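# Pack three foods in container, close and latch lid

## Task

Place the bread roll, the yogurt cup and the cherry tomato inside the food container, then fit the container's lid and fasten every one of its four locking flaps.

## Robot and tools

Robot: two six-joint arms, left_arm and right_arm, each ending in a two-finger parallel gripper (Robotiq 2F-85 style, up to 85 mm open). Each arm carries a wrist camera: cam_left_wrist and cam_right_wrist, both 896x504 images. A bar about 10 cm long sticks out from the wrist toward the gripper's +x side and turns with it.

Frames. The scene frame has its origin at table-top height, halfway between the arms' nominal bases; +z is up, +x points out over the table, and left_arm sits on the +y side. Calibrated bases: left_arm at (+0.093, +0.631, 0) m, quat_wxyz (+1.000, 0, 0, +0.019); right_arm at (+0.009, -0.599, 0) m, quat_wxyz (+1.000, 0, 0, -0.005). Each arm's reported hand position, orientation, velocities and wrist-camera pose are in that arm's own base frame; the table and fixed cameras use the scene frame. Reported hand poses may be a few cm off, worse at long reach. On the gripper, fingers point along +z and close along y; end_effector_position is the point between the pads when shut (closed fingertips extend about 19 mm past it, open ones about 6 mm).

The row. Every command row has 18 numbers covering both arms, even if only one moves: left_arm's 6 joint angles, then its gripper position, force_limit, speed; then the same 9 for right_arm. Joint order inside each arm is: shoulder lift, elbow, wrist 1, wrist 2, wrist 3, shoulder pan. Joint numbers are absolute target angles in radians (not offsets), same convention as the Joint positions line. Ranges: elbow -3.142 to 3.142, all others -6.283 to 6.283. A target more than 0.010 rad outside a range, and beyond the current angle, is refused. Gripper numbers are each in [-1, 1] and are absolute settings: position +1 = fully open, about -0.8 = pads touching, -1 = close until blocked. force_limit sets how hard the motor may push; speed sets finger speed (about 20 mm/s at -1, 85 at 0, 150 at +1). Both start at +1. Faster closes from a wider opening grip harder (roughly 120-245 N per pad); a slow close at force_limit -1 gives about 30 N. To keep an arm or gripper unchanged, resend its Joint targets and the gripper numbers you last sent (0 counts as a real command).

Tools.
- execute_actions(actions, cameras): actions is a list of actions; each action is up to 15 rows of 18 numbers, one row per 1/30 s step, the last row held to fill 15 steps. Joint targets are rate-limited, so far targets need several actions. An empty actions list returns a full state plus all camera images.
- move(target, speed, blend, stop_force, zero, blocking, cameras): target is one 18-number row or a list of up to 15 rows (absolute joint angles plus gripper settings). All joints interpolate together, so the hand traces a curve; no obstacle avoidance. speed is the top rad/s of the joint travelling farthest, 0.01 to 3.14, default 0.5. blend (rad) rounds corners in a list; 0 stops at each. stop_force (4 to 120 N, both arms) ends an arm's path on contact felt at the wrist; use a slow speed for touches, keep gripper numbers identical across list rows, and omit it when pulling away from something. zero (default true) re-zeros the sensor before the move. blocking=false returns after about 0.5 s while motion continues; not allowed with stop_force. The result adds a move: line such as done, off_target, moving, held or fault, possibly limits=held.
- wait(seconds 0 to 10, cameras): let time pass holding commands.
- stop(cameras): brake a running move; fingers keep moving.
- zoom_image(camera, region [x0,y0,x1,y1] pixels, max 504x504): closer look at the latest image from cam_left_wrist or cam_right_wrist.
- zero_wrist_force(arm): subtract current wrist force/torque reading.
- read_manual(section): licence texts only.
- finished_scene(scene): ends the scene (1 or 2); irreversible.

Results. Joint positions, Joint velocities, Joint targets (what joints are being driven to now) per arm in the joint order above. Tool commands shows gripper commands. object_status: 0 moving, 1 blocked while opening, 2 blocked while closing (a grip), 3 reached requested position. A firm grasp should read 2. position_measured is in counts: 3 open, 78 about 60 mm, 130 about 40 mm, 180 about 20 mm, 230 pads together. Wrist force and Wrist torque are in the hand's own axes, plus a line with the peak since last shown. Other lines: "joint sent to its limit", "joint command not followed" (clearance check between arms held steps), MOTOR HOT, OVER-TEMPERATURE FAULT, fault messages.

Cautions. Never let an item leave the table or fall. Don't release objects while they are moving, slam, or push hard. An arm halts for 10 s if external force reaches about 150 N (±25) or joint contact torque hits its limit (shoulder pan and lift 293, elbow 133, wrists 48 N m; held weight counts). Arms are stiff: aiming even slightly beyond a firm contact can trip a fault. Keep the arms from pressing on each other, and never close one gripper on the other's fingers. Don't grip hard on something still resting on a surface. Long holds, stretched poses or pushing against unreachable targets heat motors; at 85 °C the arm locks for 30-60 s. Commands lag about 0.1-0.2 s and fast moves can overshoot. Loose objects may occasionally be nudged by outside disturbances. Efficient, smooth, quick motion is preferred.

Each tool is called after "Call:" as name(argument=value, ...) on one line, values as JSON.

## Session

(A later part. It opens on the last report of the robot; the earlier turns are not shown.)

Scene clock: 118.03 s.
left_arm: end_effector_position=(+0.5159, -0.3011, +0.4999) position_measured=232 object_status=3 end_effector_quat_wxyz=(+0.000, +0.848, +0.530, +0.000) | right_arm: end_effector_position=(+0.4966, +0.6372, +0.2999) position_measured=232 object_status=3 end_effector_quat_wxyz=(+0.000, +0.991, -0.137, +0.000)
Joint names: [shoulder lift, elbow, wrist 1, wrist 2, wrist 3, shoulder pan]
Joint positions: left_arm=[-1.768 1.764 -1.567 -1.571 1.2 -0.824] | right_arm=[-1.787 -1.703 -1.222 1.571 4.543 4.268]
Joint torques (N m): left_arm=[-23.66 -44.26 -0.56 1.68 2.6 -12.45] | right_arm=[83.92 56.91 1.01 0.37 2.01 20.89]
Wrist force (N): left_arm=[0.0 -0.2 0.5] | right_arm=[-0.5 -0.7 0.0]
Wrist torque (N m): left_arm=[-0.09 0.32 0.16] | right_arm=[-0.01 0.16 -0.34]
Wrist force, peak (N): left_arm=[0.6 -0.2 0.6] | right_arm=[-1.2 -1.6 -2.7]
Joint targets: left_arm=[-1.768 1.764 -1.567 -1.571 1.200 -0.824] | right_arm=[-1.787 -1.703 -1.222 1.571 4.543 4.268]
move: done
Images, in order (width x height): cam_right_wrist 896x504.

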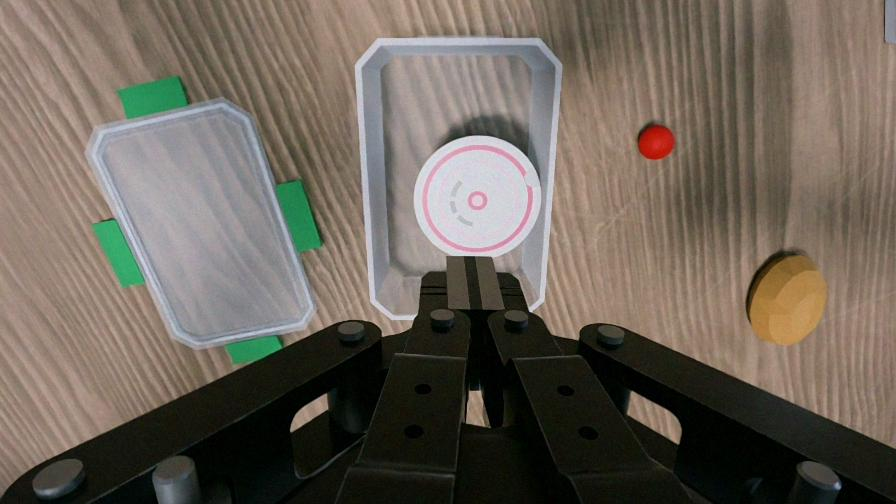

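Call:
move(target=[[-1.768,1.764,-1.567,-1.571,1.2,-0.824,-1,-1,0,-1.9271,-1.8538,-0.9311,1.571,4.4891,4.2141,-1,-0.7,-0.7],[-1.768,1.764,-1.567,-1.571,1.2,-0.824,-1,-1,0,-2.0283,-1.9045,-0.7792,1.571,4.4891,4.2141,-1,-0.7,-0.7]], speed=[0.4,0.1], stop_force=8)

Call:
move(target=[-1.768,1.764,-1.567,-1.571,1.2,-0.824,-1,-1,0,-2.0073,-1.9394,-0.7653,1.571,4.5411,4.2661,-1,-0.7,-0.7], speed=0.02, stop_force=8, cameras=["cam_right_wrist"])

Call:
move(target=[[-1.768,1.764,-1.567,-1.571,1.2,-0.824,-1,-1,0,-1.9038,-1.888,-0.9202,1.571,4.5411,4.2661,-1,-0.7,-0.7],[-1.768,1.764,-1.567,-1.571,1.2,-0.824,-1,-1,0,-1.7874,-1.7026,-1.222,1.571,4.5426,4.2676,-1,-0.7,-0.7]], speed=[0.15,0.5], blend=0.03, cameras=["cam_right_wrist"])

Scene clock: 122.13 s.
left_arm: end_effector_position=(+0.5159, -0.3011, +0.4999) position_measured=232 object_status=3 end_effector_quat_wxyz=(+0.000, +0.848, +0.530, +0.000) | right_arm: end_effector_position=(+0.5316, +0.6128, +0.0400) position_measured=232 object_status=3 end_effector_quat_wxyz=(+0.000, +0.991, -0.137, +0.000)
Joint names: [shoulder lift, elbow, wrist 1, wrist 2, wrist 3, shoulder pan]
Joint positions: left_arm=[-1.768 1.764 -1.567 -1.571 1.2 -0.824] | right_arm=[-2.028 -1.904 -0.779 1.571 4.489 4.214]
Joint torques (N m): left_arm=[-20.42 -44.72 -0.54 1.86 2.74 -14.43] | right_arm=[69.72 27.46 7.59 0.31 -2.23 -12.43]
Wrist force (N): left_arm=[0.4 -0.3 0.3] | right_arm=[-1.0 -0.1 0.7]
Wrist torque (N m): left_arm=[-0.10 0.25 0.16] | right_arm=[0.14 0.20 -0.21]
Wrist force, peak (N): left_arm=[0.2 0.2 0.8] | right_arm=[-1.4 -1.0 -3.1]
Joint targets: left_arm=[-1.768 1.764 -1.567 -1.571 1.200 -0.824] | right_arm=[-2.028 -1.905 -0.779 1.571 4.489 4.214]
move: done

Scene clock: 125.60 s.
left_arm: end_effector_position=(+0.5159, -0.3011, +0.4999) position_measured=232 object_status=3 end_effector_quat_wxyz=(+0.000, +0.848, +0.530, +0.000) | right_arm: end_effector_position=(+0.4916, +0.6240, +0.0400) position_measured=232 object_status=3 end_effector_quat_wxyz=(+0.000, +0.991, -0.137, +0.000)
Joint names: [shoulder lift, elbow, wrist 1, wrist 2, wrist 3, shoulder pan]
Joint positions: left_arm=[-1.768 1.764 -1.567 -1.571 1.2 -0.824] | right_arm=[-2.007 -1.939 -0.765 1.571 4.541 4.266]
Joint torques (N m): left_arm=[-21.51 -44.47 -0.8 1.59 2.84 -14.66] | right_arm=[89.79 27.55 7.52 0.08 1.85 22.67]
Wrist force (N): left_arm=[0.3 -0.2 0.5] | right_arm=[-0.4 -0.2 0.8]
Wrist torque (N m): left_arm=[-0.08 0.26 0.16] | right_arm=[0.12 0.24 -0.32]
Wrist force, peak (N): left_arm=[0.4 -0.1 0.8] | right_arm=[-1.3 -0.1 0.8]
Joint targets: left_arm=[-1.768 1.764 -1.567 -1.571 1.200 -0.824] | right_arm=[-2.007 -1.939 -0.765 1.571 4.541 4.266]
move: done
Images, in order (width x height): cam_right_wrist 896x504.

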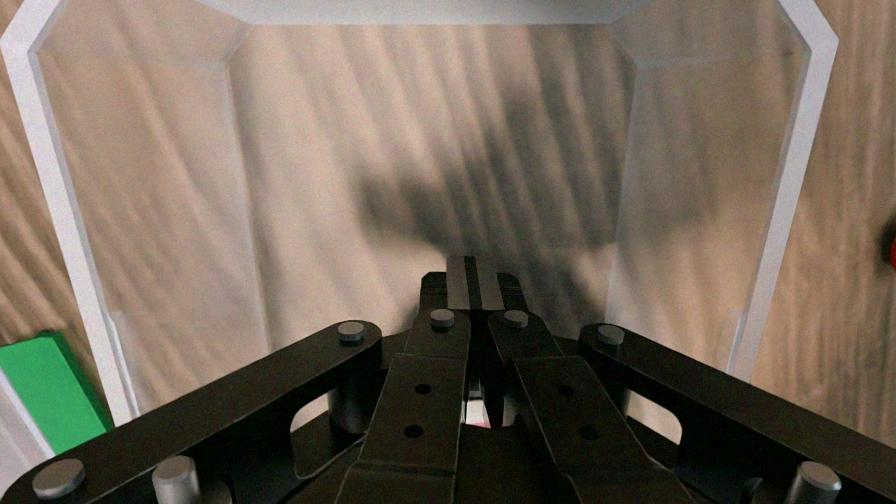

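Scene clock: 127.80 s.
left_arm: end_effector_position=(+0.5159, -0.3011, +0.4999) position_measured=232 object_status=3 end_effector_quat_wxyz=(+0.000, +0.848, +0.530, +0.000) | right_arm: end_effector_position=(+0.4966, +0.6372, +0.3000) position_measured=232 object_status=3 end_effector_quat_wxyz=(+0.000, +0.991, -0.137, +0.000)
Joint names: [shoulder lift, elbow, wrist 1, wrist 2, wrist 3, shoulder pan]
Joint positions: left_arm=[-1.768 1.764 -1.567 -1.571 1.2 -0.824] | right_arm=[-1.787 -1.703 -1.222 1.571 4.543 4.268]
Joint torques (N m): left_arm=[-20.4 -44.64 -0.47 1.56 2.86 -14.97] | right_arm=[81.73 58.7 1.99 0.08 1.98 18.4]
Wrist force (N): left_arm=[0.3 -0.1 0.3] | right_arm=[-0.7 -1.0 0.1]
Wrist torque (N m): left_arm=[-0.07 0.27 0.16] | right_arm=[-0.06 0.20 -0.35]
Wrist force, peak (N): left_arm=[-0.1 -0.2 0.8] | right_arm=[-0.5 -0.9 -2.9]
Joint targets: left_arm=[-1.768 1.764 -1.567 -1.571 1.200 -0.824] | right_arm=[-1.787 -1.703 -1.222 1.571 4.543 4.268]
move: done
Images, in order (width x height): cam_right_wrist 896x504.

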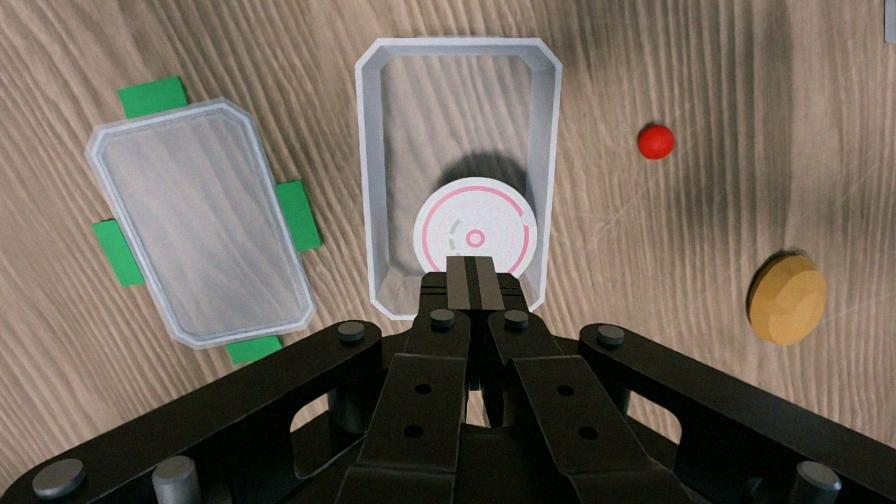

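Call:
move(target=[[-1.768,1.764,-1.567,-1.571,1.2,-0.824,-1,-1,0,-1.3891,-2.4784,-0.8445,1.571,4.767,4.4269,0.7,-0.7,0],[-1.768,1.764,-1.567,-1.571,1.2,-0.824,-1,-1,0,-1.599,-2.5615,-0.5515,1.571,4.767,4.4269,0.7,-0.7,0]], speed=[0.7,0.25])

Call:
move(target=[[-1.768,1.764,-1.567,-1.571,1.2,-0.824,-1,-1,0,-1.599,-2.5615,-0.5515,1.571,4.767,4.4269,-1,-1,-1]])

Call:
wait(seconds=0.3)

Scene clock: 131.50 s.
left_arm: end_effector_position=(+0.5159, -0.3011, +0.4999) position_measured=232 object_status=3 end_effector_quat_wxyz=(+0.000, +0.848, +0.530, +0.000) | right_arm: end_effector_position=(+0.2901, +0.3702, +0.0226) position_measured=41 object_status=3 end_effector_quat_wxyz=(+0.000, +0.986, -0.169, +0.000)
Joint names: [shoulder lift, elbow, wrist 1, wrist 2, wrist 3, shoulder pan]
Joint positions: left_arm=[-1.768 1.764 -1.567 -1.571 1.2 -0.824] | right_arm=[-1.599 -2.561 -0.552 1.571 4.767 4.427]
Joint torques (N m): left_arm=[-21.22 -44.73 -0.74 1.34 2.83 -13.77] | right_arm=[24.25 20 7.58 0.06 1.94 15.37]
Wrist force (N): left_arm=[0.3 -0.2 0.4] | right_arm=[-0.8 0.5 0.6]
Wrist torque (N m): left_arm=[-0.09 0.27 0.16] | right_arm=[0.29 0.18 -0.28]
Wrist force, peak (N): left_arm=[0.2 -0.3 0.8] | right_arm=[-1.7 3.0 2.4]
Joint targets: left_arm=[-1.768 1.764 -1.567 -1.571 1.200 -0.824] | right_arm=[-1.599 -2.562 -0.551 1.571 4.767 4.427]
move: done

Scene clock: 132.73 s.
left_arm: end_effector_position=(+0.5159, -0.3011, +0.4999) position_measured=232 object_status=3 end_effector_quat_wxyz=(+0.000, +0.848, +0.530, +0.000) | right_arm: end_effector_position=(+0.2901, +0.3702, +0.0226) position_measured=89 object_status=0 end_effector_quat_wxyz=(+0.000, +0.986, -0.169, +0.000)
Joint names: [shoulder lift, elbow, wrist 1, wrist 2, wrist 3, shoulder pan]
Joint positions: left_arm=[-1.768 1.764 -1.567 -1.571 1.2 -0.824] | right_arm=[-1.599 -2.562 -0.551 1.571 4.767 4.427]
Joint torques (N m): left_arm=[-20.8 -44.92 -0.56 1.33 2.62 -13.45] | right_arm=[22.37 19.08 4.43 -0.01 1.85 14.22]
Wrist force (N): left_arm=[0.2 -0.3 0.2] | right_arm=[-0.8 4.1 -21.8]
Wrist torque (N m): left_arm=[-0.11 0.28 0.15] | right_arm=[0.19 0.05 -0.30]
Wrist force, peak (N): left_arm=[0.4 0.0 0.6] | right_arm=[-0.9 4.0 -23.1]
Joint targets: left_arm=[-1.768 1.764 -1.567 -1.571 1.200 -0.824] | right_arm=[-1.599 -2.562 -0.551 1.571 4.767 4.427]
move: done

Scene clock: 133.03 s.
left_arm: end_effector_position=(+0.5159, -0.3011, +0.4999) position_measured=232 object_status=3 end_effector_quat_wxyz=(+0.000, +0.848, +0.530, +0.000) | right_arm: end_effector_position=(+0.2901, +0.3702, +0.0226) position_measured=89 object_status=2 end_effector_quat_wxyz=(+0.000, +0.986, -0.169, +0.000)
Joint names: [shoulder lift, elbow, wrist 1, wrist 2, wrist 3, shoulder pan]
Joint positions: left_arm=[-1.768 1.764 -1.567 -1.571 1.2 -0.824] | right_arm=[-1.599 -2.562 -0.551 1.571 4.767 4.427]
Joint torques (N m): left_arm=[-22.19 -44.82 -0.55 1.58 2.51 -12.04] | right_arm=[20.07 19.66 2.18 0.13 2.01 13.28]
Wrist force (N): left_arm=[0.0 0.1 0.3] | right_arm=[-1.4 4.2 -21.8]
Wrist torque (N m): left_arm=[-0.03 0.32 0.16] | right_arm=[0.20 0.14 -0.30]
Wrist force, peak (N): left_arm=[0.6 0.0 0.2] | right_arm=[-1.1 3.9 -23.3]
Joint targets: left_arm=[-1.768 1.764 -1.567 -1.571 1.200 -0.824] | right_arm=[-1.599 -2.562 -0.551 1.571 4.767 4.427]
Tool commands: left_gripper/position=-1.0 left_gripper/force_limit=-1.0 left_gripper/speed=+0.0 right_gripper/position=-1.0 right_gripper/force_limit=-1.0 right_gripper/speed=-1.0
wait: 0.30 s; at rest by 0.17 s

Call:
move(target=[[-1.768,1.764,-1.567,-1.571,1.2,-0.824,-1,-1,0,-1.3891,-2.4784,-0.8445,1.571,4.767,4.4269,-1,-1,-1],[-1.768,1.764,-1.567,-1.571,1.2,-0.824,-1,-1,0,-1.872,-1.7855,-1.0545,1.571,4.5086,4.2336,-1,-1,-1],[-1.768,1.764,-1.567,-1.571,1.2,-0.824,-1,-1,0,-1.9673,-1.8602,-0.8845,1.571,4.5086,4.2336,-1,-1,-1]], speed=[0.25,0.5,0.2], blend=[0.03,0.03,0], cameras=["cam_right_wrist"])

Scene clock: 137.10 s.
left_arm: end_effector_position=(+0.5159, -0.3011, +0.4999) position_measured=232 object_status=3 end_effector_quat_wxyz=(+0.000, +0.848, +0.530, +0.000) | right_arm: end_effector_position=(+0.5226, +0.6289, +0.1001) position_measured=89 object_status=2 end_effector_quat_wxyz=(+0.000, +0.991, -0.137, +0.000)
Joint names: [shoulder lift, elbow, wrist 1, wrist 2, wrist 3, shoulder pan]
Joint positions: left_arm=[-1.768 1.764 -1.567 -1.571 1.2 -0.824] | right_arm=[-1.967 -1.86 -0.885 1.571 4.509 4.234]
Joint torques (N m): left_arm=[-22.9 -44.43 -0.56 1.63 2.78 -16.15] | right_arm=[66.77 29.57 7.7 0.22 -2.31 -13.22]
Wrist force (N): left_arm=[0.3 -0.1 0.3] | right_arm=[-0.8 -0.5 0.6]
Wrist torque (N m): left_arm=[-0.07 0.26 0.16] | right_arm=[0.08 0.15 -0.22]
Wrist force, peak (N): left_arm=[0.1 -0.3 0.7] | right_arm=[-1.0 4.2 -23.0]
Joint targets: left_arm=[-1.768 1.764 -1.567 -1.571 1.200 -0.824] | right_arm=[-1.967 -1.860 -0.885 1.571 4.509 4.234]
move: done
Images, in order (width x height): cam_right_wrist 896x504.

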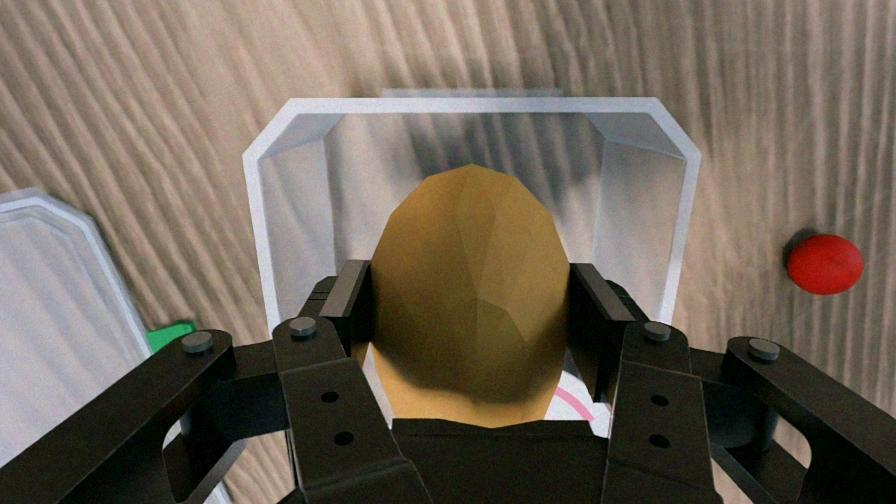

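Call:
move(target=[-1.768,1.764,-1.567,-1.571,1.2,-0.824,-1,-1,0,-2.0559,-1.8979,-0.7582,1.571,4.5086,4.2336,-1,-1,-1], speed=0.035, stop_force=8, cameras=["cam_right_wrist"])

Scene clock: 141.70 s.
left_arm: end_effector_position=(+0.5159, -0.3011, +0.4999) position_measured=232 object_status=3 end_effector_quat_wxyz=(+0.000, +0.848, +0.530, +0.000) | right_arm: end_effector_position=(+0.5226, +0.6288, +0.0240) position_measured=89 object_status=2 end_effector_quat_wxyz=(+0.000, +0.991, -0.137, +0.000)
Joint names: [shoulder lift, elbow, wrist 1, wrist 2, wrist 3, shoulder pan]
Joint positions: left_arm=[-1.768 1.764 -1.567 -1.571 1.2 -0.824] | right_arm=[-2.056 -1.898 -0.758 1.571 4.509 4.234]
Joint torques (N m): left_arm=[-21.28 -45.18 -1.11 1.44 2.81 -13.15] | right_arm=[67.59 24.73 6.06 0.26 -2.2 -6.18]
Wrist force (N): left_arm=[0.0 -0.3 0.7] | right_arm=[-3.2 0.6 -7.6]
Wrist torque (N m): left_arm=[-0.11 0.31 0.16] | right_arm=[0.13 0.18 -0.19]
Wrist force, peak (N): left_arm=[0.2 -0.5 0.7] | right_arm=[-3.2 0.6 -8.8]
Joint targets: left_arm=[-1.768 1.764 -1.567 -1.571 1.200 -0.824] | right_arm=[-2.056 -1.898 -0.758 1.571 4.509 4.234]
move: contact (right_arm)
Images, in order (width x height): cam_right_wrist 896x504.

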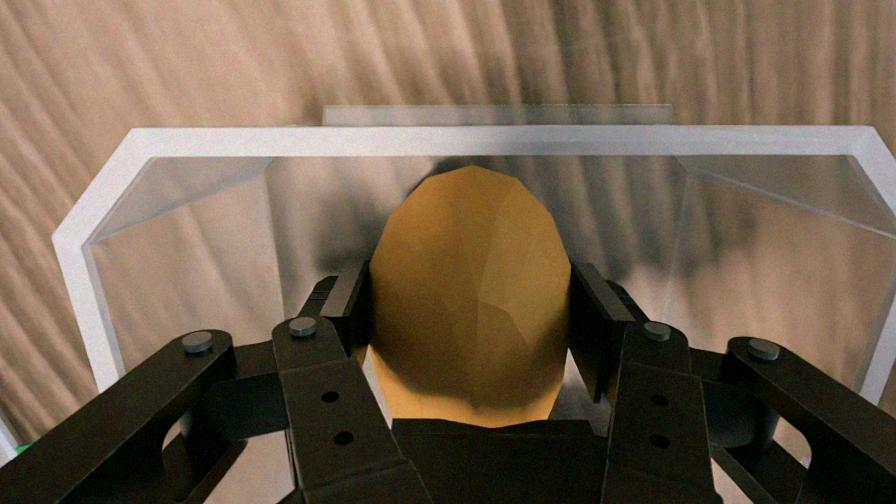

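Call:
move(target=[[-1.768,1.764,-1.567,-1.571,1.2,-0.824,-1,-1,0,-2.0559,-1.8979,-0.7582,1.571,4.5086,4.2336,0.46,-1,-1],[-1.768,1.764,-1.567,-1.571,1.2,-0.824,-1,-1,0,-1.9673,-1.8602,-0.8845,1.571,4.5086,4.2336,0.46,-1,-1],[-1.768,1.764,-1.567,-1.571,1.2,-0.824,-1,-1,0,-1.872,-1.7855,-1.0545,1.571,4.5086,4.2336,0.46,-1,-1],[-1.768,1.764,-1.567,-1.571,1.2,-0.824,-1,-1,0,-1.7874,-1.7026,-1.222,1.571,4.5426,4.2676,0,-1,-1]], speed=[0.1,0.12,0.4,0.5], blend=[0,0.03,0.03,0], cameras=["cam_right_wrist"])

Scene clock: 146.23 s.
left_arm: end_effector_position=(+0.5159, -0.3011, +0.4999) position_measured=232 object_status=3 end_effector_quat_wxyz=(+0.000, +0.848, +0.530, +0.000) | right_arm: end_effector_position=(+0.4966, +0.6372, +0.3001) position_measured=129 object_status=0 end_effector_quat_wxyz=(+0.000, +0.991, -0.137, +0.000)
Joint names: [shoulder lift, elbow, wrist 1, wrist 2, wrist 3, shoulder pan]
Joint positions: left_arm=[-1.768 1.764 -1.567 -1.571 1.2 -0.824] | right_arm=[-1.787 -1.703 -1.222 1.571 4.543 4.268]
Joint torques (N m): left_arm=[-21.68 -45.33 -0.98 1.55 2.47 -12.99] | right_arm=[83.11 57.86 1.58 0.37 1.98 20.7]
Wrist force (N): left_arm=[0.2 -0.1 0.3] | right_arm=[-0.3 -0.4 0.0]
Wrist torque (N m): left_arm=[-0.07 0.28 0.16] | right_arm=[0.04 0.14 -0.35]
Wrist force, peak (N): left_arm=[0.5 -0.4 0.6] | right_arm=[-3.6 0.4 -8.6]
Joint targets: left_arm=[-1.768 1.764 -1.567 -1.571 1.200 -0.824] | right_arm=[-1.787 -1.703 -1.222 1.571 4.543 4.268]
move: done
Images, in order (width x height): cam_right_wrist 896x504.

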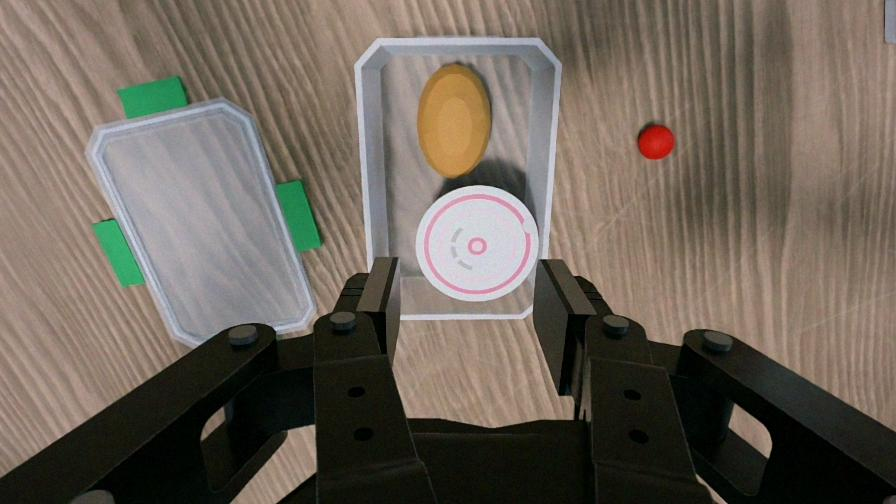

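Call:
move(target=[[-1.768,1.764,-1.567,-1.571,1.2,-0.824,-1,-1,0,-1.729,-2.1443,-0.8387,1.571,4.2111,4.2111,0.3,-1,-1],[-1.768,1.764,-1.567,-1.571,1.2,-0.824,-1,-1,0,-1.8744,-2.204,-0.6336,1.571,4.2111,4.2111,0.3,-1,-1]], speed=[0.6,0.2], cameras=["cam_right_wrist"])

Scene clock: 149.40 s.
left_arm: end_effector_position=(+0.5159, -0.3011, +0.4999) position_measured=232 object_status=3 end_effector_quat_wxyz=(+0.000, +0.848, +0.530, +0.000) | right_arm: end_effector_position=(+0.4611, +0.4791, +0.0211) position_measured=91 object_status=3 end_effector_quat_wxyz=(+0.000, +1.000, +0.000, +0.000)
Joint names: [shoulder lift, elbow, wrist 1, wrist 2, wrist 3, shoulder pan]
Joint positions: left_arm=[-1.768 1.764 -1.567 -1.571 1.2 -0.824] | right_arm=[-1.874 -2.204 -0.634 1.571 4.211 4.211]
Joint torques (N m): left_arm=[-22.8 -45.01 -1.16 1.22 3.31 -12.96] | right_arm=[53.65 22.87 8.28 0.08 -2.53 -13.49]
Wrist force (N): left_arm=[0.0 -0.2 0.4] | right_arm=[-1.0 -0.1 0.6]
Wrist torque (N m): left_arm=[-0.09 0.31 0.16] | right_arm=[0.14 0.20 -0.22]
Wrist force, peak (N): left_arm=[0.3 -0.3 0.7] | right_arm=[-1.1 1.6 3.2]
Joint targets: left_arm=[-1.768 1.764 -1.567 -1.571 1.200 -0.824] | right_arm=[-1.874 -2.204 -0.634 1.571 4.211 4.211]
move: done
Images, in order (width x height): cam_right_wrist 896x504.

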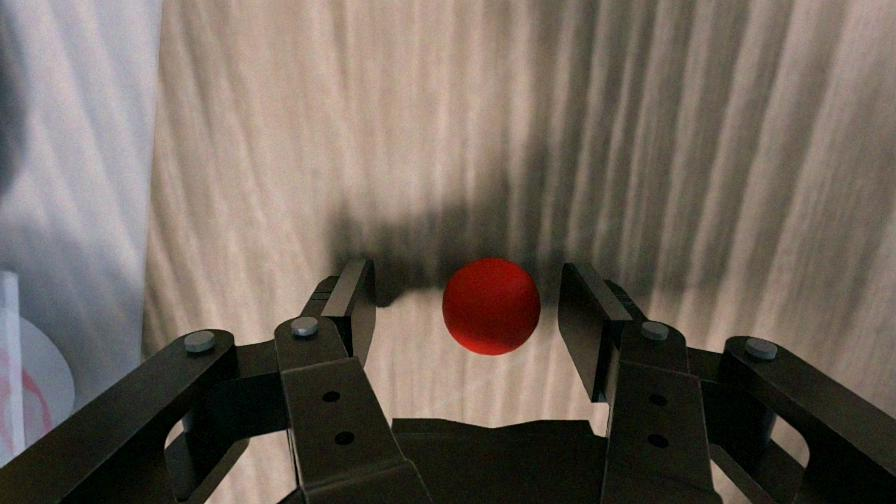

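Call:
move(target=[[-1.768,1.764,-1.567,-1.571,1.2,-0.824,-1,-1,0,-1.8744,-2.204,-0.6336,1.571,4.2111,4.2111,-1,-1,-1]])

Call:
move(target=[[-1.768,1.764,-1.567,-1.571,1.2,-0.824,-1,-1,0,-1.729,-2.1443,-0.8387,1.571,4.2111,4.2111,-1,-1,-1],[-1.768,1.764,-1.567,-1.571,1.2,-0.824,-1,-1,0,-1.8877,-1.9108,-0.9135,1.571,6.072,4.2262,-1,-1,-1]], speed=[0.2,0.8], cameras=["cam_right_wrist"])

Scene clock: 151.23 s.
left_arm: end_effector_position=(+0.5159, -0.3011, +0.4999) position_measured=232 object_status=3 end_effector_quat_wxyz=(+0.000, +0.848, +0.530, +0.000) | right_arm: end_effector_position=(+0.4610, +0.4791, +0.0210) position_measured=165 object_status=0 end_effector_quat_wxyz=(+0.000, +1.000, +0.000, +0.000)
Joint names: [shoulder lift, elbow, wrist 1, wrist 2, wrist 3, shoulder pan]
Joint positions: left_arm=[-1.768 1.764 -1.567 -1.571 1.2 -0.824] | right_arm=[-1.874 -2.204 -0.634 1.571 4.211 4.211]
Joint torques (N m): left_arm=[-21.7 -44.61 -0.89 1.25 3.23 -12.78] | right_arm=[51.07 22.72 7.22 0.03 -2.29 -11.15]
Wrist force (N): left_arm=[0.1 0.1 0.3] | right_arm=[-0.8 0.1 -3.6]
Wrist torque (N m): left_arm=[-0.04 0.29 0.16] | right_arm=[0.16 0.16 -0.23]
Wrist force, peak (N): left_arm=[0.1 0.0 0.8] | right_arm=[-0.6 0.0 -3.7]
Joint targets: left_arm=[-1.768 1.764 -1.567 -1.571 1.200 -0.824] | right_arm=[-1.874 -2.204 -0.634 1.571 4.211 4.211]
move: done

Scene clock: 155.63 s.
left_arm: end_effector_position=(+0.5159, -0.3011, +0.4999) position_measured=232 object_status=3 end_effector_quat_wxyz=(+0.000, +0.848, +0.530, +0.000) | right_arm: end_effector_position=(+0.5107, +0.5937, +0.1300) position_measured=165 object_status=2 end_effector_quat_wxyz=(+0.000, -0.604, +0.797, +0.000)
Joint names: [shoulder lift, elbow, wrist 1, wrist 2, wrist 3, shoulder pan]
Joint positions: left_arm=[-1.768 1.764 -1.567 -1.571 1.2 -0.824] | right_arm=[-1.888 -1.911 -0.913 1.571 6.072 4.226]
Joint torques (N m): left_arm=[-20.79 -43.89 -0.7 1.11 2.63 -13.61] | right_arm=[60.8 51.42 2 0.18 2.08 18.7]
Wrist force (N): left_arm=[0.1 -0.1 0.3] | right_arm=[-0.8 -0.1 0.7]
Wrist torque (N m): left_arm=[-0.07 0.30 0.16] | right_arm=[0.19 0.16 -0.39]
Wrist force, peak (N): left_arm=[0.3 -0.2 0.8] | right_arm=[-0.9 0.5 -2.5]
Joint targets: left_arm=[-1.768 1.764 -1.567 -1.571 1.200 -0.824] | right_arm=[-1.888 -1.911 -0.913 1.571 6.072 4.226]
move: done
Images, in order (width x height): cam_right_wrist 896x504.

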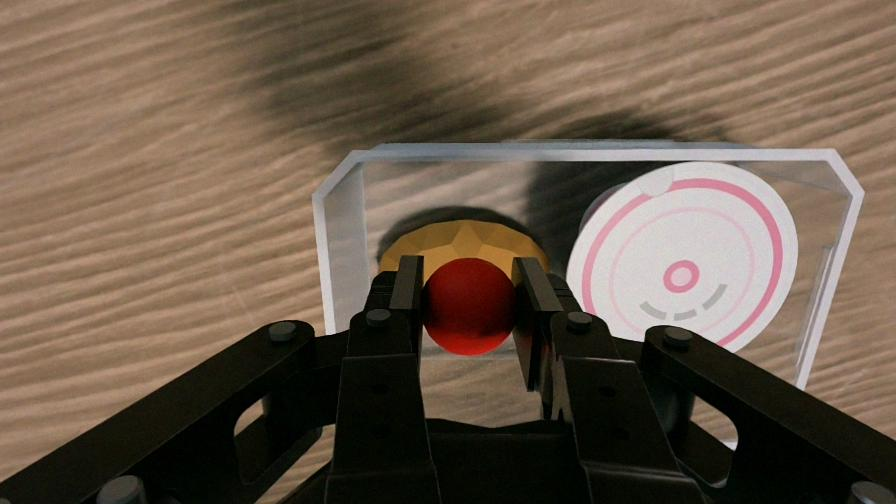

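Call:
move(target=[[-1.768,1.764,-1.567,-1.571,1.2,-0.824,-1,-1,0,-1.9657,-1.7963,-0.95,1.571,6.1491,4.3033,-1,-1,-1]], speed=0.4)

Call:
move(target=[[-1.768,1.764,-1.567,-1.571,1.2,-0.824,-1,-1,0,-2.0747,-1.8503,-0.787,1.571,6.1491,4.3033,-1,-1,-1]], speed=0.04, stop_force=6, cameras=["cam_right_wrist"])

Scene clock: 157.03 s.
left_arm: end_effector_position=(+0.5159, -0.3011, +0.4999) position_measured=232 object_status=3 end_effector_quat_wxyz=(+0.000, +0.848, +0.530, +0.000) | right_arm: end_effector_position=(+0.4862, +0.6836, +0.1301) position_measured=165 object_status=2 end_effector_quat_wxyz=(+0.000, -0.604, +0.797, +0.000)
Joint names: [shoulder lift, elbow, wrist 1, wrist 2, wrist 3, shoulder pan]
Joint positions: left_arm=[-1.768 1.764 -1.567 -1.571 1.2 -0.824] | right_arm=[-1.966 -1.796 -0.95 1.571 6.149 4.303]
Joint torques (N m): left_arm=[-21.47 -44.78 -0.69 1.1 2.84 -14.74] | right_arm=[66.01 51.84 1.68 -0.06 1.83 17.78]
Wrist force (N): left_arm=[-0.2 -0.3 0.4] | right_arm=[-0.9 -0.4 0.4]
Wrist torque (N m): left_arm=[-0.10 0.34 0.16] | right_arm=[0.11 0.22 -0.34]
Wrist force, peak (N): left_arm=[0.2 -0.2 0.8] | right_arm=[-2.8 0.3 0.1]
Joint targets: left_arm=[-1.768 1.764 -1.567 -1.571 1.200 -0.824] | right_arm=[-1.966 -1.796 -0.950 1.571 6.149 4.303]
move: done

Scene clock: 162.00 s.
left_arm: end_effector_position=(+0.5159, -0.3011, +0.4999) position_measured=232 object_status=3 end_effector_quat_wxyz=(+0.000, +0.848, +0.530, +0.000) | right_arm: end_effector_position=(+0.4862, +0.6838, +0.0300) position_measured=165 object_status=2 end_effector_quat_wxyz=(+0.000, -0.604, +0.797, +0.000)
Joint names: [shoulder lift, elbow, wrist 1, wrist 2, wrist 3, shoulder pan]
Joint positions: left_arm=[-1.768 1.764 -1.567 -1.571 1.2 -0.824] | right_arm=[-2.075 -1.85 -0.787 1.571 6.149 4.303]
Joint torques (N m): left_arm=[-23.27 -43.76 -0.89 1.45 2.78 -12.14] | right_arm=[73.21 27.67 7.82 0.78 2.15 17.57]
Wrist force (N): left_arm=[0.1 -0.2 0.2] | right_arm=[-0.6 -0.5 0.8]
Wrist torque (N m): left_arm=[-0.10 0.30 0.16] | right_arm=[0.08 0.19 -0.35]
Wrist force, peak (N): left_arm=[0.2 -0.2 0.8] | right_arm=[-0.7 -0.5 1.4]
Joint targets: left_arm=[-1.768 1.764 -1.567 -1.571 1.200 -0.824] | right_arm=[-2.075 -1.850 -0.787 1.571 6.149 4.303]
move: done
Images, in order (width x height): cam_right_wrist 896x504.

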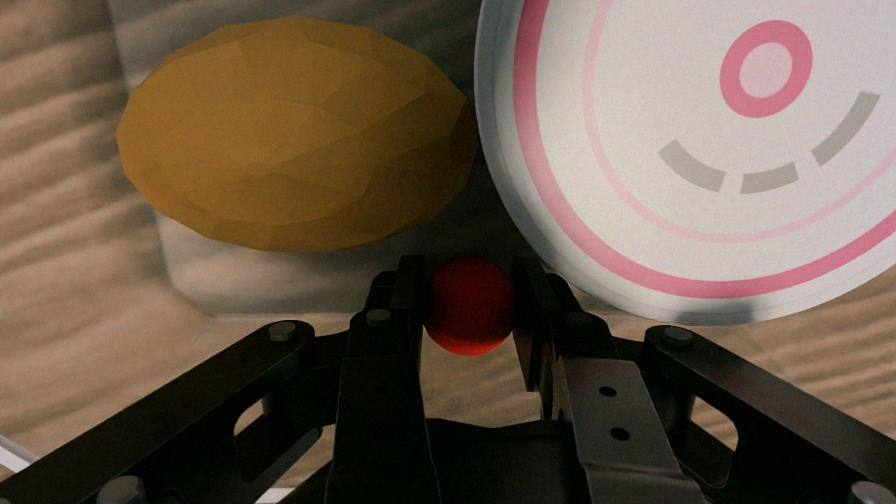

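Call:
move(target=[[-1.768,1.764,-1.567,-1.571,1.2,-0.824,-1,-1,0,-2.0789,-1.8516,-0.7815,1.571,6.1491,4.3033,-0.05,-1,-1],[-1.768,1.764,-1.567,-1.571,1.2,-0.824,-1,-1,0,-2.0789,-1.8516,-0.7815,1.571,6.1491,4.3033,-0.02,-1,-1],[-1.768,1.764,-1.567,-1.571,1.2,-0.824,-1,-1,0,-1.9657,-1.7963,-0.95,1.571,6.1491,4.3033,-0.02,-1,-1],[-1.768,1.764,-1.567,-1.571,1.2,-0.824,-1,-1,0,-1.7874,-1.7026,-1.222,1.571,4.5426,4.2676,-1,-1,0]], speed=[0.04,0.1,0.15,0.7], cameras=["all"])

Scene clock: 169.50 s.
left_arm: end_effector_position=(+0.5159, -0.3011, +0.4999) position_measured=232 object_status=3 end_effector_quat_wxyz=(+0.000, +0.848, +0.530, +0.000) | right_arm: end_effector_position=(+0.4966, +0.6372, +0.3001) position_measured=232 object_status=3 end_effector_quat_wxyz=(+0.000, +0.991, -0.137, +0.000)
Joint names: [shoulder lift, elbow, wrist 1, wrist 2, wrist 3, shoulder pan]
Joint positions: left_arm=[-1.768 1.764 -1.567 -1.571 1.2 -0.824] | right_arm=[-1.787 -1.703 -1.222 1.571 4.543 4.268]
Joint torques (N m): left_arm=[-22.22 -44.4 -1.06 0.78 2.89 -11.36] | right_arm=[81.35 58.48 1.54 0.13 -1.93 -13.88]
Wrist force (N): left_arm=[0.0 -0.1 0.3] | right_arm=[-1.1 -0.4 0.0]
Wrist torque (N m): left_arm=[-0.08 0.31 0.16] | right_arm=[0.05 0.27 -0.22]
Wrist force, peak (N): left_arm=[0.6 -0.3 0.6] | right_arm=[-0.5 -0.3 2.2]
Joint targets: left_arm=[-1.768 1.764 -1.567 -1.571 1.200 -0.824] | right_arm=[-1.787 -1.703 -1.222 1.571 4.543 4.268]
move: done

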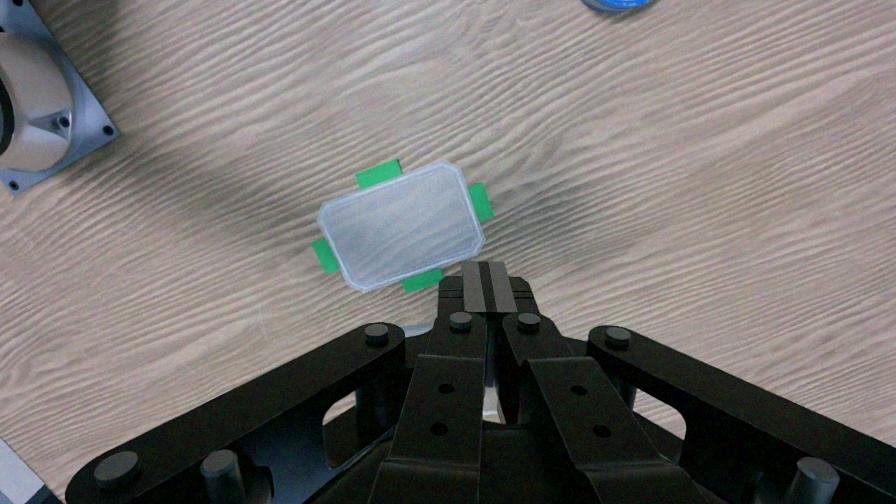

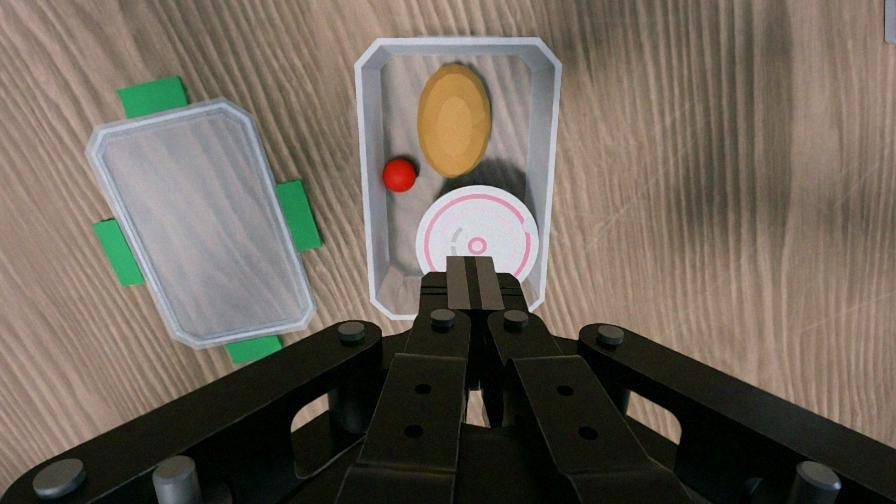

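Call:
move(target=[-1.7811,2.3254,-2.1153,-1.571,0.6796,-1.001,-0.2,-1,0,-1.7874,-1.7026,-1.222,1.571,4.5426,4.2676,-1,-1,0], speed=0.6, cameras=["cam_left_wrist"])

Scene clock: 172.40 s.
left_arm: end_effector_position=(+0.4061, -0.3111, +0.2001) position_measured=154 object_status=3 end_effector_quat_wxyz=(+0.000, +0.745, +0.667, +0.000) | right_arm: end_effector_position=(+0.4966, +0.6372, +0.3001) position_measured=232 object_status=3 end_effector_quat_wxyz=(+0.000, +0.991, -0.137, +0.000)
Joint names: [shoulder lift, elbow, wrist 1, wrist 2, wrist 3, shoulder pan]
Joint positions: left_arm=[-1.781 2.325 -2.115 -1.571 0.68 -1.001] | right_arm=[-1.787 -1.703 -1.222 1.571 4.543 4.268]
Joint torques (N m): left_arm=[-27.97 -36.81 -7.33 0.7 -3.97 -14.78] | right_arm=[81.06 57.17 1.89 0.25 -2.29 -14.44]
Wrist force (N): left_arm=[0.4 -0.2 0.4] | right_arm=[-0.6 -0.7 -0.1]
Wrist torque (N m): left_arm=[-0.13 0.26 0.29] | right_arm=[0.00 0.18 -0.22]
Wrist force, peak (N): left_arm=[0.1 -1.9 3.0] | right_arm=[-1.0 -1.2 -0.2]
Joint targets: left_arm=[-1.781 2.325 -2.115 -1.571 0.680 -1.001] | right_arm=[-1.787 -1.703 -1.222 1.571 4.543 4.268]
move: done
Images, in order (width x height): cam_left_wrist 896x504.

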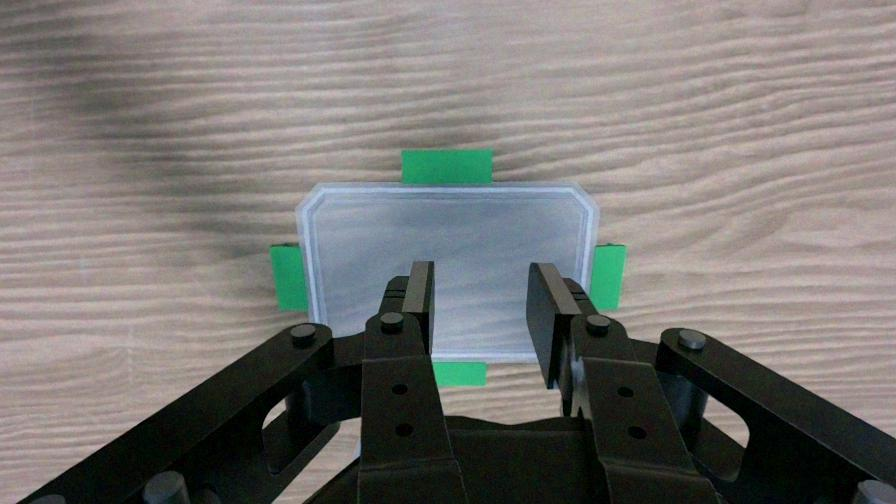

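Call:
move(target=[-1.7811,2.3254,-2.1153,-1.571,0.6796,-1.001,-0.2,-1,0,-2.0344,-1.5116,-1.166,1.571,5.8558,4.2758,-0.2,-1,0], speed=0.5, cameras=["cam_right_wrist","cam_left_wrist"])

Scene clock: 176.27 s.
left_arm: end_effector_position=(+0.4060, -0.3111, +0.2000) position_measured=154 object_status=3 end_effector_quat_wxyz=(+0.000, +0.745, +0.667, +0.000) | right_arm: end_effector_position=(+0.5465, +0.7595, +0.2200) position_measured=154 object_status=3 end_effector_quat_wxyz=(+0.000, +0.704, -0.710, +0.000)
Joint names: [shoulder lift, elbow, wrist 1, wrist 2, wrist 3, shoulder pan]
Joint positions: left_arm=[-1.781 2.325 -2.115 -1.571 0.68 -1.001] | right_arm=[-2.034 -1.512 -1.166 1.571 5.856 4.276]
Joint torques (N m): left_arm=[-21.06 -34.62 -7.65 0.87 -3.07 -14.64] | right_arm=[78.47 59.38 7.74 0.27 1.58 19.71]
Wrist force (N): left_arm=[0.0 -0.3 0.3] | right_arm=[-0.6 -0.3 0.6]
Wrist torque (N m): left_arm=[-0.14 0.33 0.28] | right_arm=[0.15 0.15 -0.33]
Wrist force, peak (N): left_arm=[0.3 -0.4 0.9] | right_arm=[-1.6 -1.1 0.3]
Joint targets: left_arm=[-1.781 2.325 -2.115 -1.571 0.680 -1.001] | right_arm=[-2.034 -1.512 -1.166 1.571 5.856 4.276]
move: done

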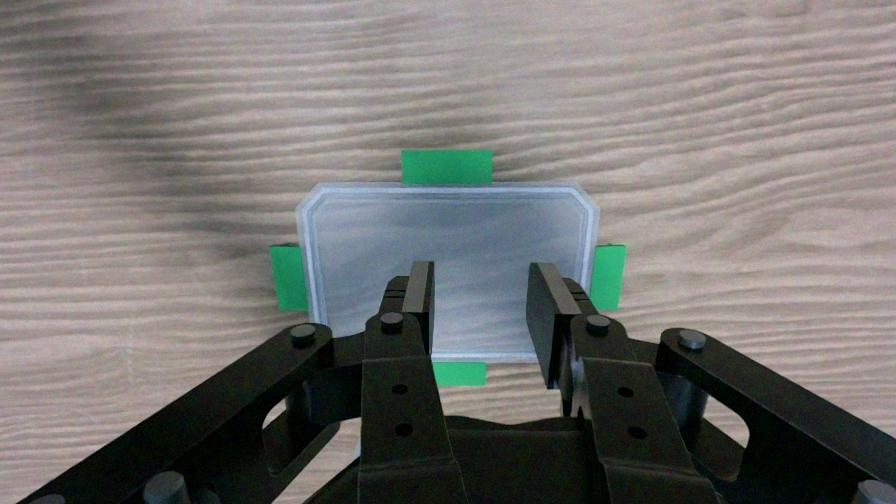

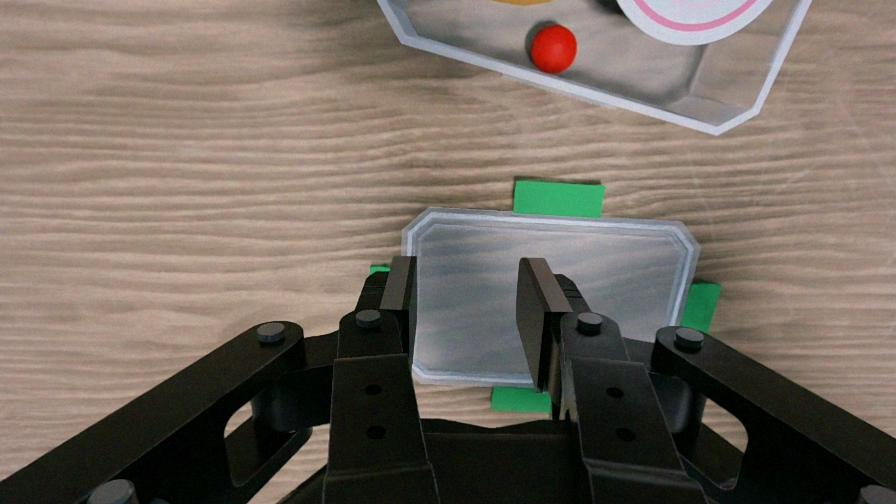

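Call:
move(target=[[-1.6194,2.4676,-2.4192,-1.571,0.6702,-1.0104,0.65,-1,0,-2.0344,-1.5116,-1.166,1.571,5.8558,4.2758,-0.2,-1,0],[-1.4788,2.5137,-2.6059,-1.571,0.6702,-1.0104,0.65,-1,0,-2.0344,-1.5116,-1.166,1.571,5.8558,4.2758,-0.2,-1,0]], speed=[0.4,0.1], stop_force=8, cameras=["cam_left_wrist"])

Scene clock: 180.60 s.
left_arm: end_effector_position=(+0.3964, -0.3041, +0.0181) position_measured=47 object_status=3 end_effector_quat_wxyz=(+0.000, +0.745, +0.667, +0.000) | right_arm: end_effector_position=(+0.5465, +0.7595, +0.2200) position_measured=154 object_status=3 end_effector_quat_wxyz=(+0.000, +0.704, -0.710, +0.000)
Joint names: [shoulder lift, elbow, wrist 1, wrist 2, wrist 3, shoulder pan]
Joint positions: left_arm=[-1.485 2.512 -2.598 -1.571 0.67 -1.01] | right_arm=[-2.034 -1.512 -1.166 1.571 5.856 4.276]
Joint torques (N m): left_arm=[-40.54 -34.05 -0.4 0.86 -2.76 -9.05] | right_arm=[79.16 57.01 7.62 -0.04 2 18.03]
Wrist force (N): left_arm=[-0.1 -0.2 -0.9] | right_arm=[-0.5 -0.6 0.4]
Wrist torque (N m): left_arm=[-0.03 0.27 0.28] | right_arm=[0.10 0.14 -0.33]
Wrist force, peak (N): left_arm=[3.3 -0.5 -16.0] | right_arm=[-1.3 -1.3 0.1]
Joint targets: left_arm=[-1.485 2.512 -2.598 -1.571 0.670 -1.010] | right_arm=[-2.034 -1.512 -1.166 1.571 5.856 4.276]
move: contact (left_arm); path passed 1 of 2 targets
Images, in order (width x height): cam_left_wrist 896x504.

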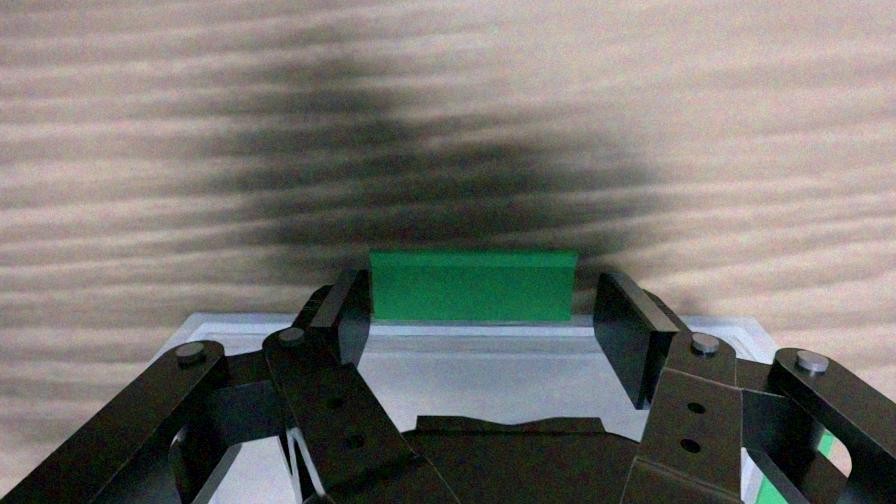

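Call:
move(target=[[-1.5335,2.5117,-2.5492,-1.571,0.673,-1.0076,0.8,-1,0,-2.0344,-1.5116,-1.166,1.571,5.8558,4.2758,-0.2,-1,0]], speed=0.1)

Call:
move(target=[[-1.4874,2.5239,-2.6075,-1.571,0.673,-1.0076,0.8,-1,0,-2.0344,-1.5116,-1.166,1.571,5.8558,4.2758,-0.2,-1,0]], speed=0.03, stop_force=6, cameras=["cam_left_wrist"])

Scene clock: 181.77 s.
left_arm: end_effector_position=(+0.3939, -0.2977, +0.0349) position_measured=28 object_status=3 end_effector_quat_wxyz=(+0.000, +0.745, +0.667, +0.000) | right_arm: end_effector_position=(+0.5465, +0.7595, +0.2200) position_measured=154 object_status=3 end_effector_quat_wxyz=(+0.000, +0.704, -0.710, +0.000)
Joint names: [shoulder lift, elbow, wrist 1, wrist 2, wrist 3, shoulder pan]
Joint positions: left_arm=[-1.533 2.512 -2.549 -1.571 0.673 -1.008] | right_arm=[-2.034 -1.512 -1.166 1.571 5.856 4.276]
Joint torques (N m): left_arm=[-35.76 -35.72 -0.22 0.85 2.68 13.83] | right_arm=[82.57 57.95 7.51 -0.43 1.65 19.28]
Wrist force (N): left_arm=[0.1 -0.1 0.2] | right_arm=[-0.6 -0.6 0.3]
Wrist torque (N m): left_arm=[-0.08 0.28 0.13] | right_arm=[0.10 0.16 -0.33]
Wrist force, peak (N): left_arm=[-0.4 -0.5 -1.4] | right_arm=[-0.8 -1.1 0.5]
Joint targets: left_arm=[-1.534 2.512 -2.549 -1.571 0.673 -1.008] | right_arm=[-2.034 -1.512 -1.166 1.571 5.856 4.276]
move: done

Scene clock: 184.50 s.
left_arm: end_effector_position=(+0.3939, -0.2977, +0.0155) position_measured=28 object_status=3 end_effector_quat_wxyz=(+0.000, +0.745, +0.667, +0.000) | right_arm: end_effector_position=(+0.5465, +0.7595, +0.2200) position_measured=154 object_status=3 end_effector_quat_wxyz=(+0.000, +0.704, -0.710, +0.000)
Joint names: [shoulder lift, elbow, wrist 1, wrist 2, wrist 3, shoulder pan]
Joint positions: left_arm=[-1.487 2.524 -2.607 -1.571 0.673 -1.008] | right_arm=[-2.034 -1.512 -1.166 1.571 5.856 4.276]
Joint torques (N m): left_arm=[-19.28 -20.63 -7.59 0.83 2.78 16.66] | right_arm=[78.71 58.18 7.7 -0.05 2.31 19.92]
Wrist force (N): left_arm=[0.0 0.3 0.5] | right_arm=[-0.4 -0.5 0.0]
Wrist torque (N m): left_arm=[-0.01 0.30 0.15] | right_arm=[0.11 0.11 -0.33]
Wrist force, peak (N): left_arm=[0.0 -0.4 0.8] | right_arm=[-1.6 -0.8 0.4]
Joint targets: left_arm=[-1.487 2.524 -2.608 -1.571 0.673 -1.008] | right_arm=[-2.034 -1.512 -1.166 1.571 5.856 4.276]
move: done
Images, in order (width x height): cam_left_wrist 896x504.

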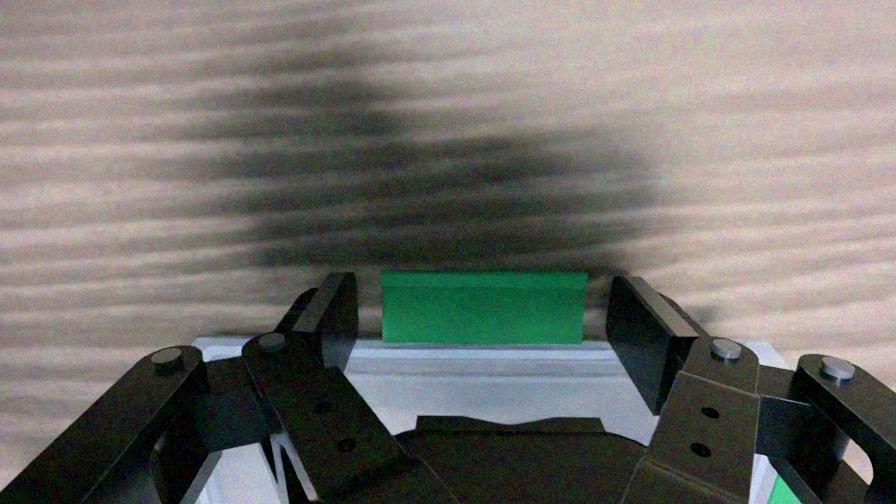

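Call:
move(target=[[-1.4874,2.5239,-2.6075,-1.571,0.673,-1.0076,-1,-1,-1,-2.0344,-1.5116,-1.166,1.571,5.8558,4.2758,-0.2,-1,0]])

Call:
move(target=[[-1.4958,2.5218,-2.597,-1.571,0.673,-1.0076,-1,-1,-1,-2.0344,-1.5116,-1.166,1.571,5.8558,4.2758,-0.2,-1,0],[-1.4768,2.4993,-2.5935,-1.571,0.87,-0.9856,-1,-1,-1,-2.0344,-1.5116,-1.166,1.571,5.8558,4.2758,-0.2,-1,0]], speed=[0.05,0.1], cameras=["all"])

Scene clock: 186.07 s.
left_arm: end_effector_position=(+0.3939, -0.2977, +0.0155) position_measured=74 object_status=0 end_effector_quat_wxyz=(+0.000, +0.745, +0.667, +0.000) | right_arm: end_effector_position=(+0.5465, +0.7595, +0.2200) position_measured=154 object_status=3 end_effector_quat_wxyz=(+0.000, +0.704, -0.710, +0.000)
Joint names: [shoulder lift, elbow, wrist 1, wrist 2, wrist 3, shoulder pan]
Joint positions: left_arm=[-1.487 2.524 -2.608 -1.571 0.673 -1.008] | right_arm=[-2.034 -1.512 -1.166 1.571 5.856 4.276]
Joint torques (N m): left_arm=[-20.72 -20.21 -6.7 0.72 2.3 13.93] | right_arm=[79.54 57.13 7.45 -0.08 1.85 17.93]
Wrist force (N): left_arm=[0.3 -1.1 -7.2] | right_arm=[-0.7 -0.3 0.1]
Wrist torque (N m): left_arm=[-0.07 0.39 0.14] | right_arm=[0.14 0.17 -0.33]
Wrist force, peak (N): left_arm=[0.2 -1.1 -8.5] | right_arm=[-1.3 -0.7 0.5]
Joint targets: left_arm=[-1.487 2.524 -2.608 -1.571 0.673 -1.008] | right_arm=[-2.034 -1.512 -1.166 1.571 5.856 4.276]
move: done

Scene clock: 189.10 s.
left_arm: end_effector_position=(+0.4077, -0.3001, +0.0190) position_measured=74 object_status=2 end_effector_quat_wxyz=(+0.000, +0.800, +0.600, +0.000) | right_arm: end_effector_position=(+0.5465, +0.7595, +0.2200) position_measured=154 object_status=3 end_effector_quat_wxyz=(+0.000, +0.704, -0.710, +0.000)
Joint names: [shoulder lift, elbow, wrist 1, wrist 2, wrist 3, shoulder pan]
Joint positions: left_arm=[-1.477 2.499 -2.594 -1.571 0.87 -0.986] | right_arm=[-2.034 -1.512 -1.166 1.571 5.856 4.276]
Joint torques (N m): left_arm=[-18.97 -34.81 -0.18 0.71 3.17 15.01] | right_arm=[82.21 56.67 7.74 0.19 2.19 18.05]
Wrist force (N): left_arm=[0.2 -0.1 1.1] | right_arm=[-0.8 -0.8 -0.3]
Wrist torque (N m): left_arm=[-0.10 0.27 0.13] | right_arm=[0.08 0.17 -0.33]
Wrist force, peak (N): left_arm=[0.6 -1.0 -8.3] | right_arm=[-1.0 -1.0 0.5]
Joint targets: left_arm=[-1.477 2.499 -2.594 -1.571 0.870 -0.986] | right_arm=[-2.034 -1.512 -1.166 1.571 5.856 4.276]
move: done

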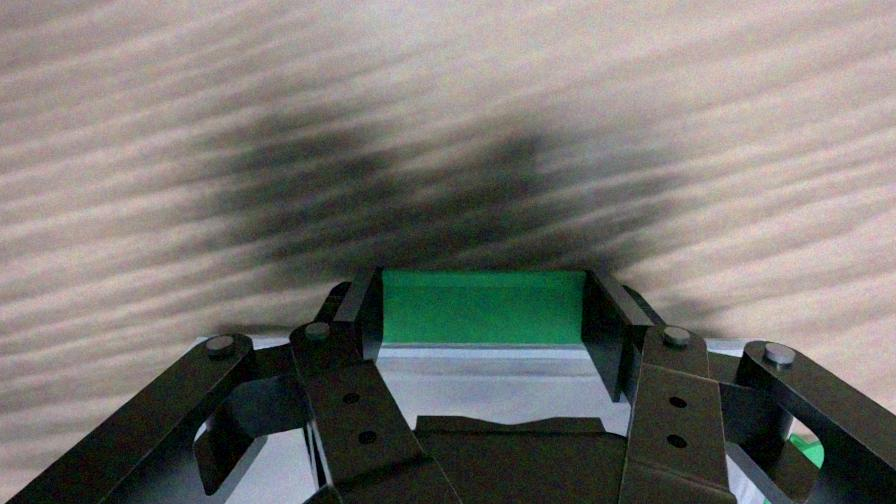

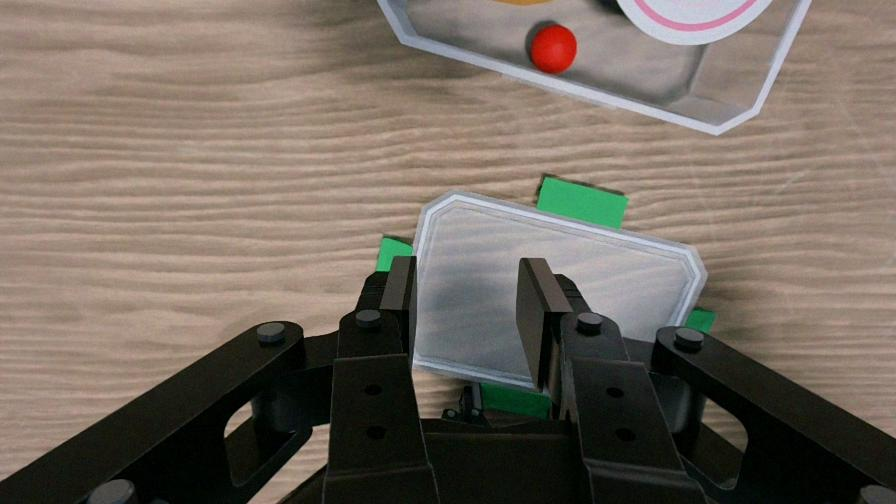

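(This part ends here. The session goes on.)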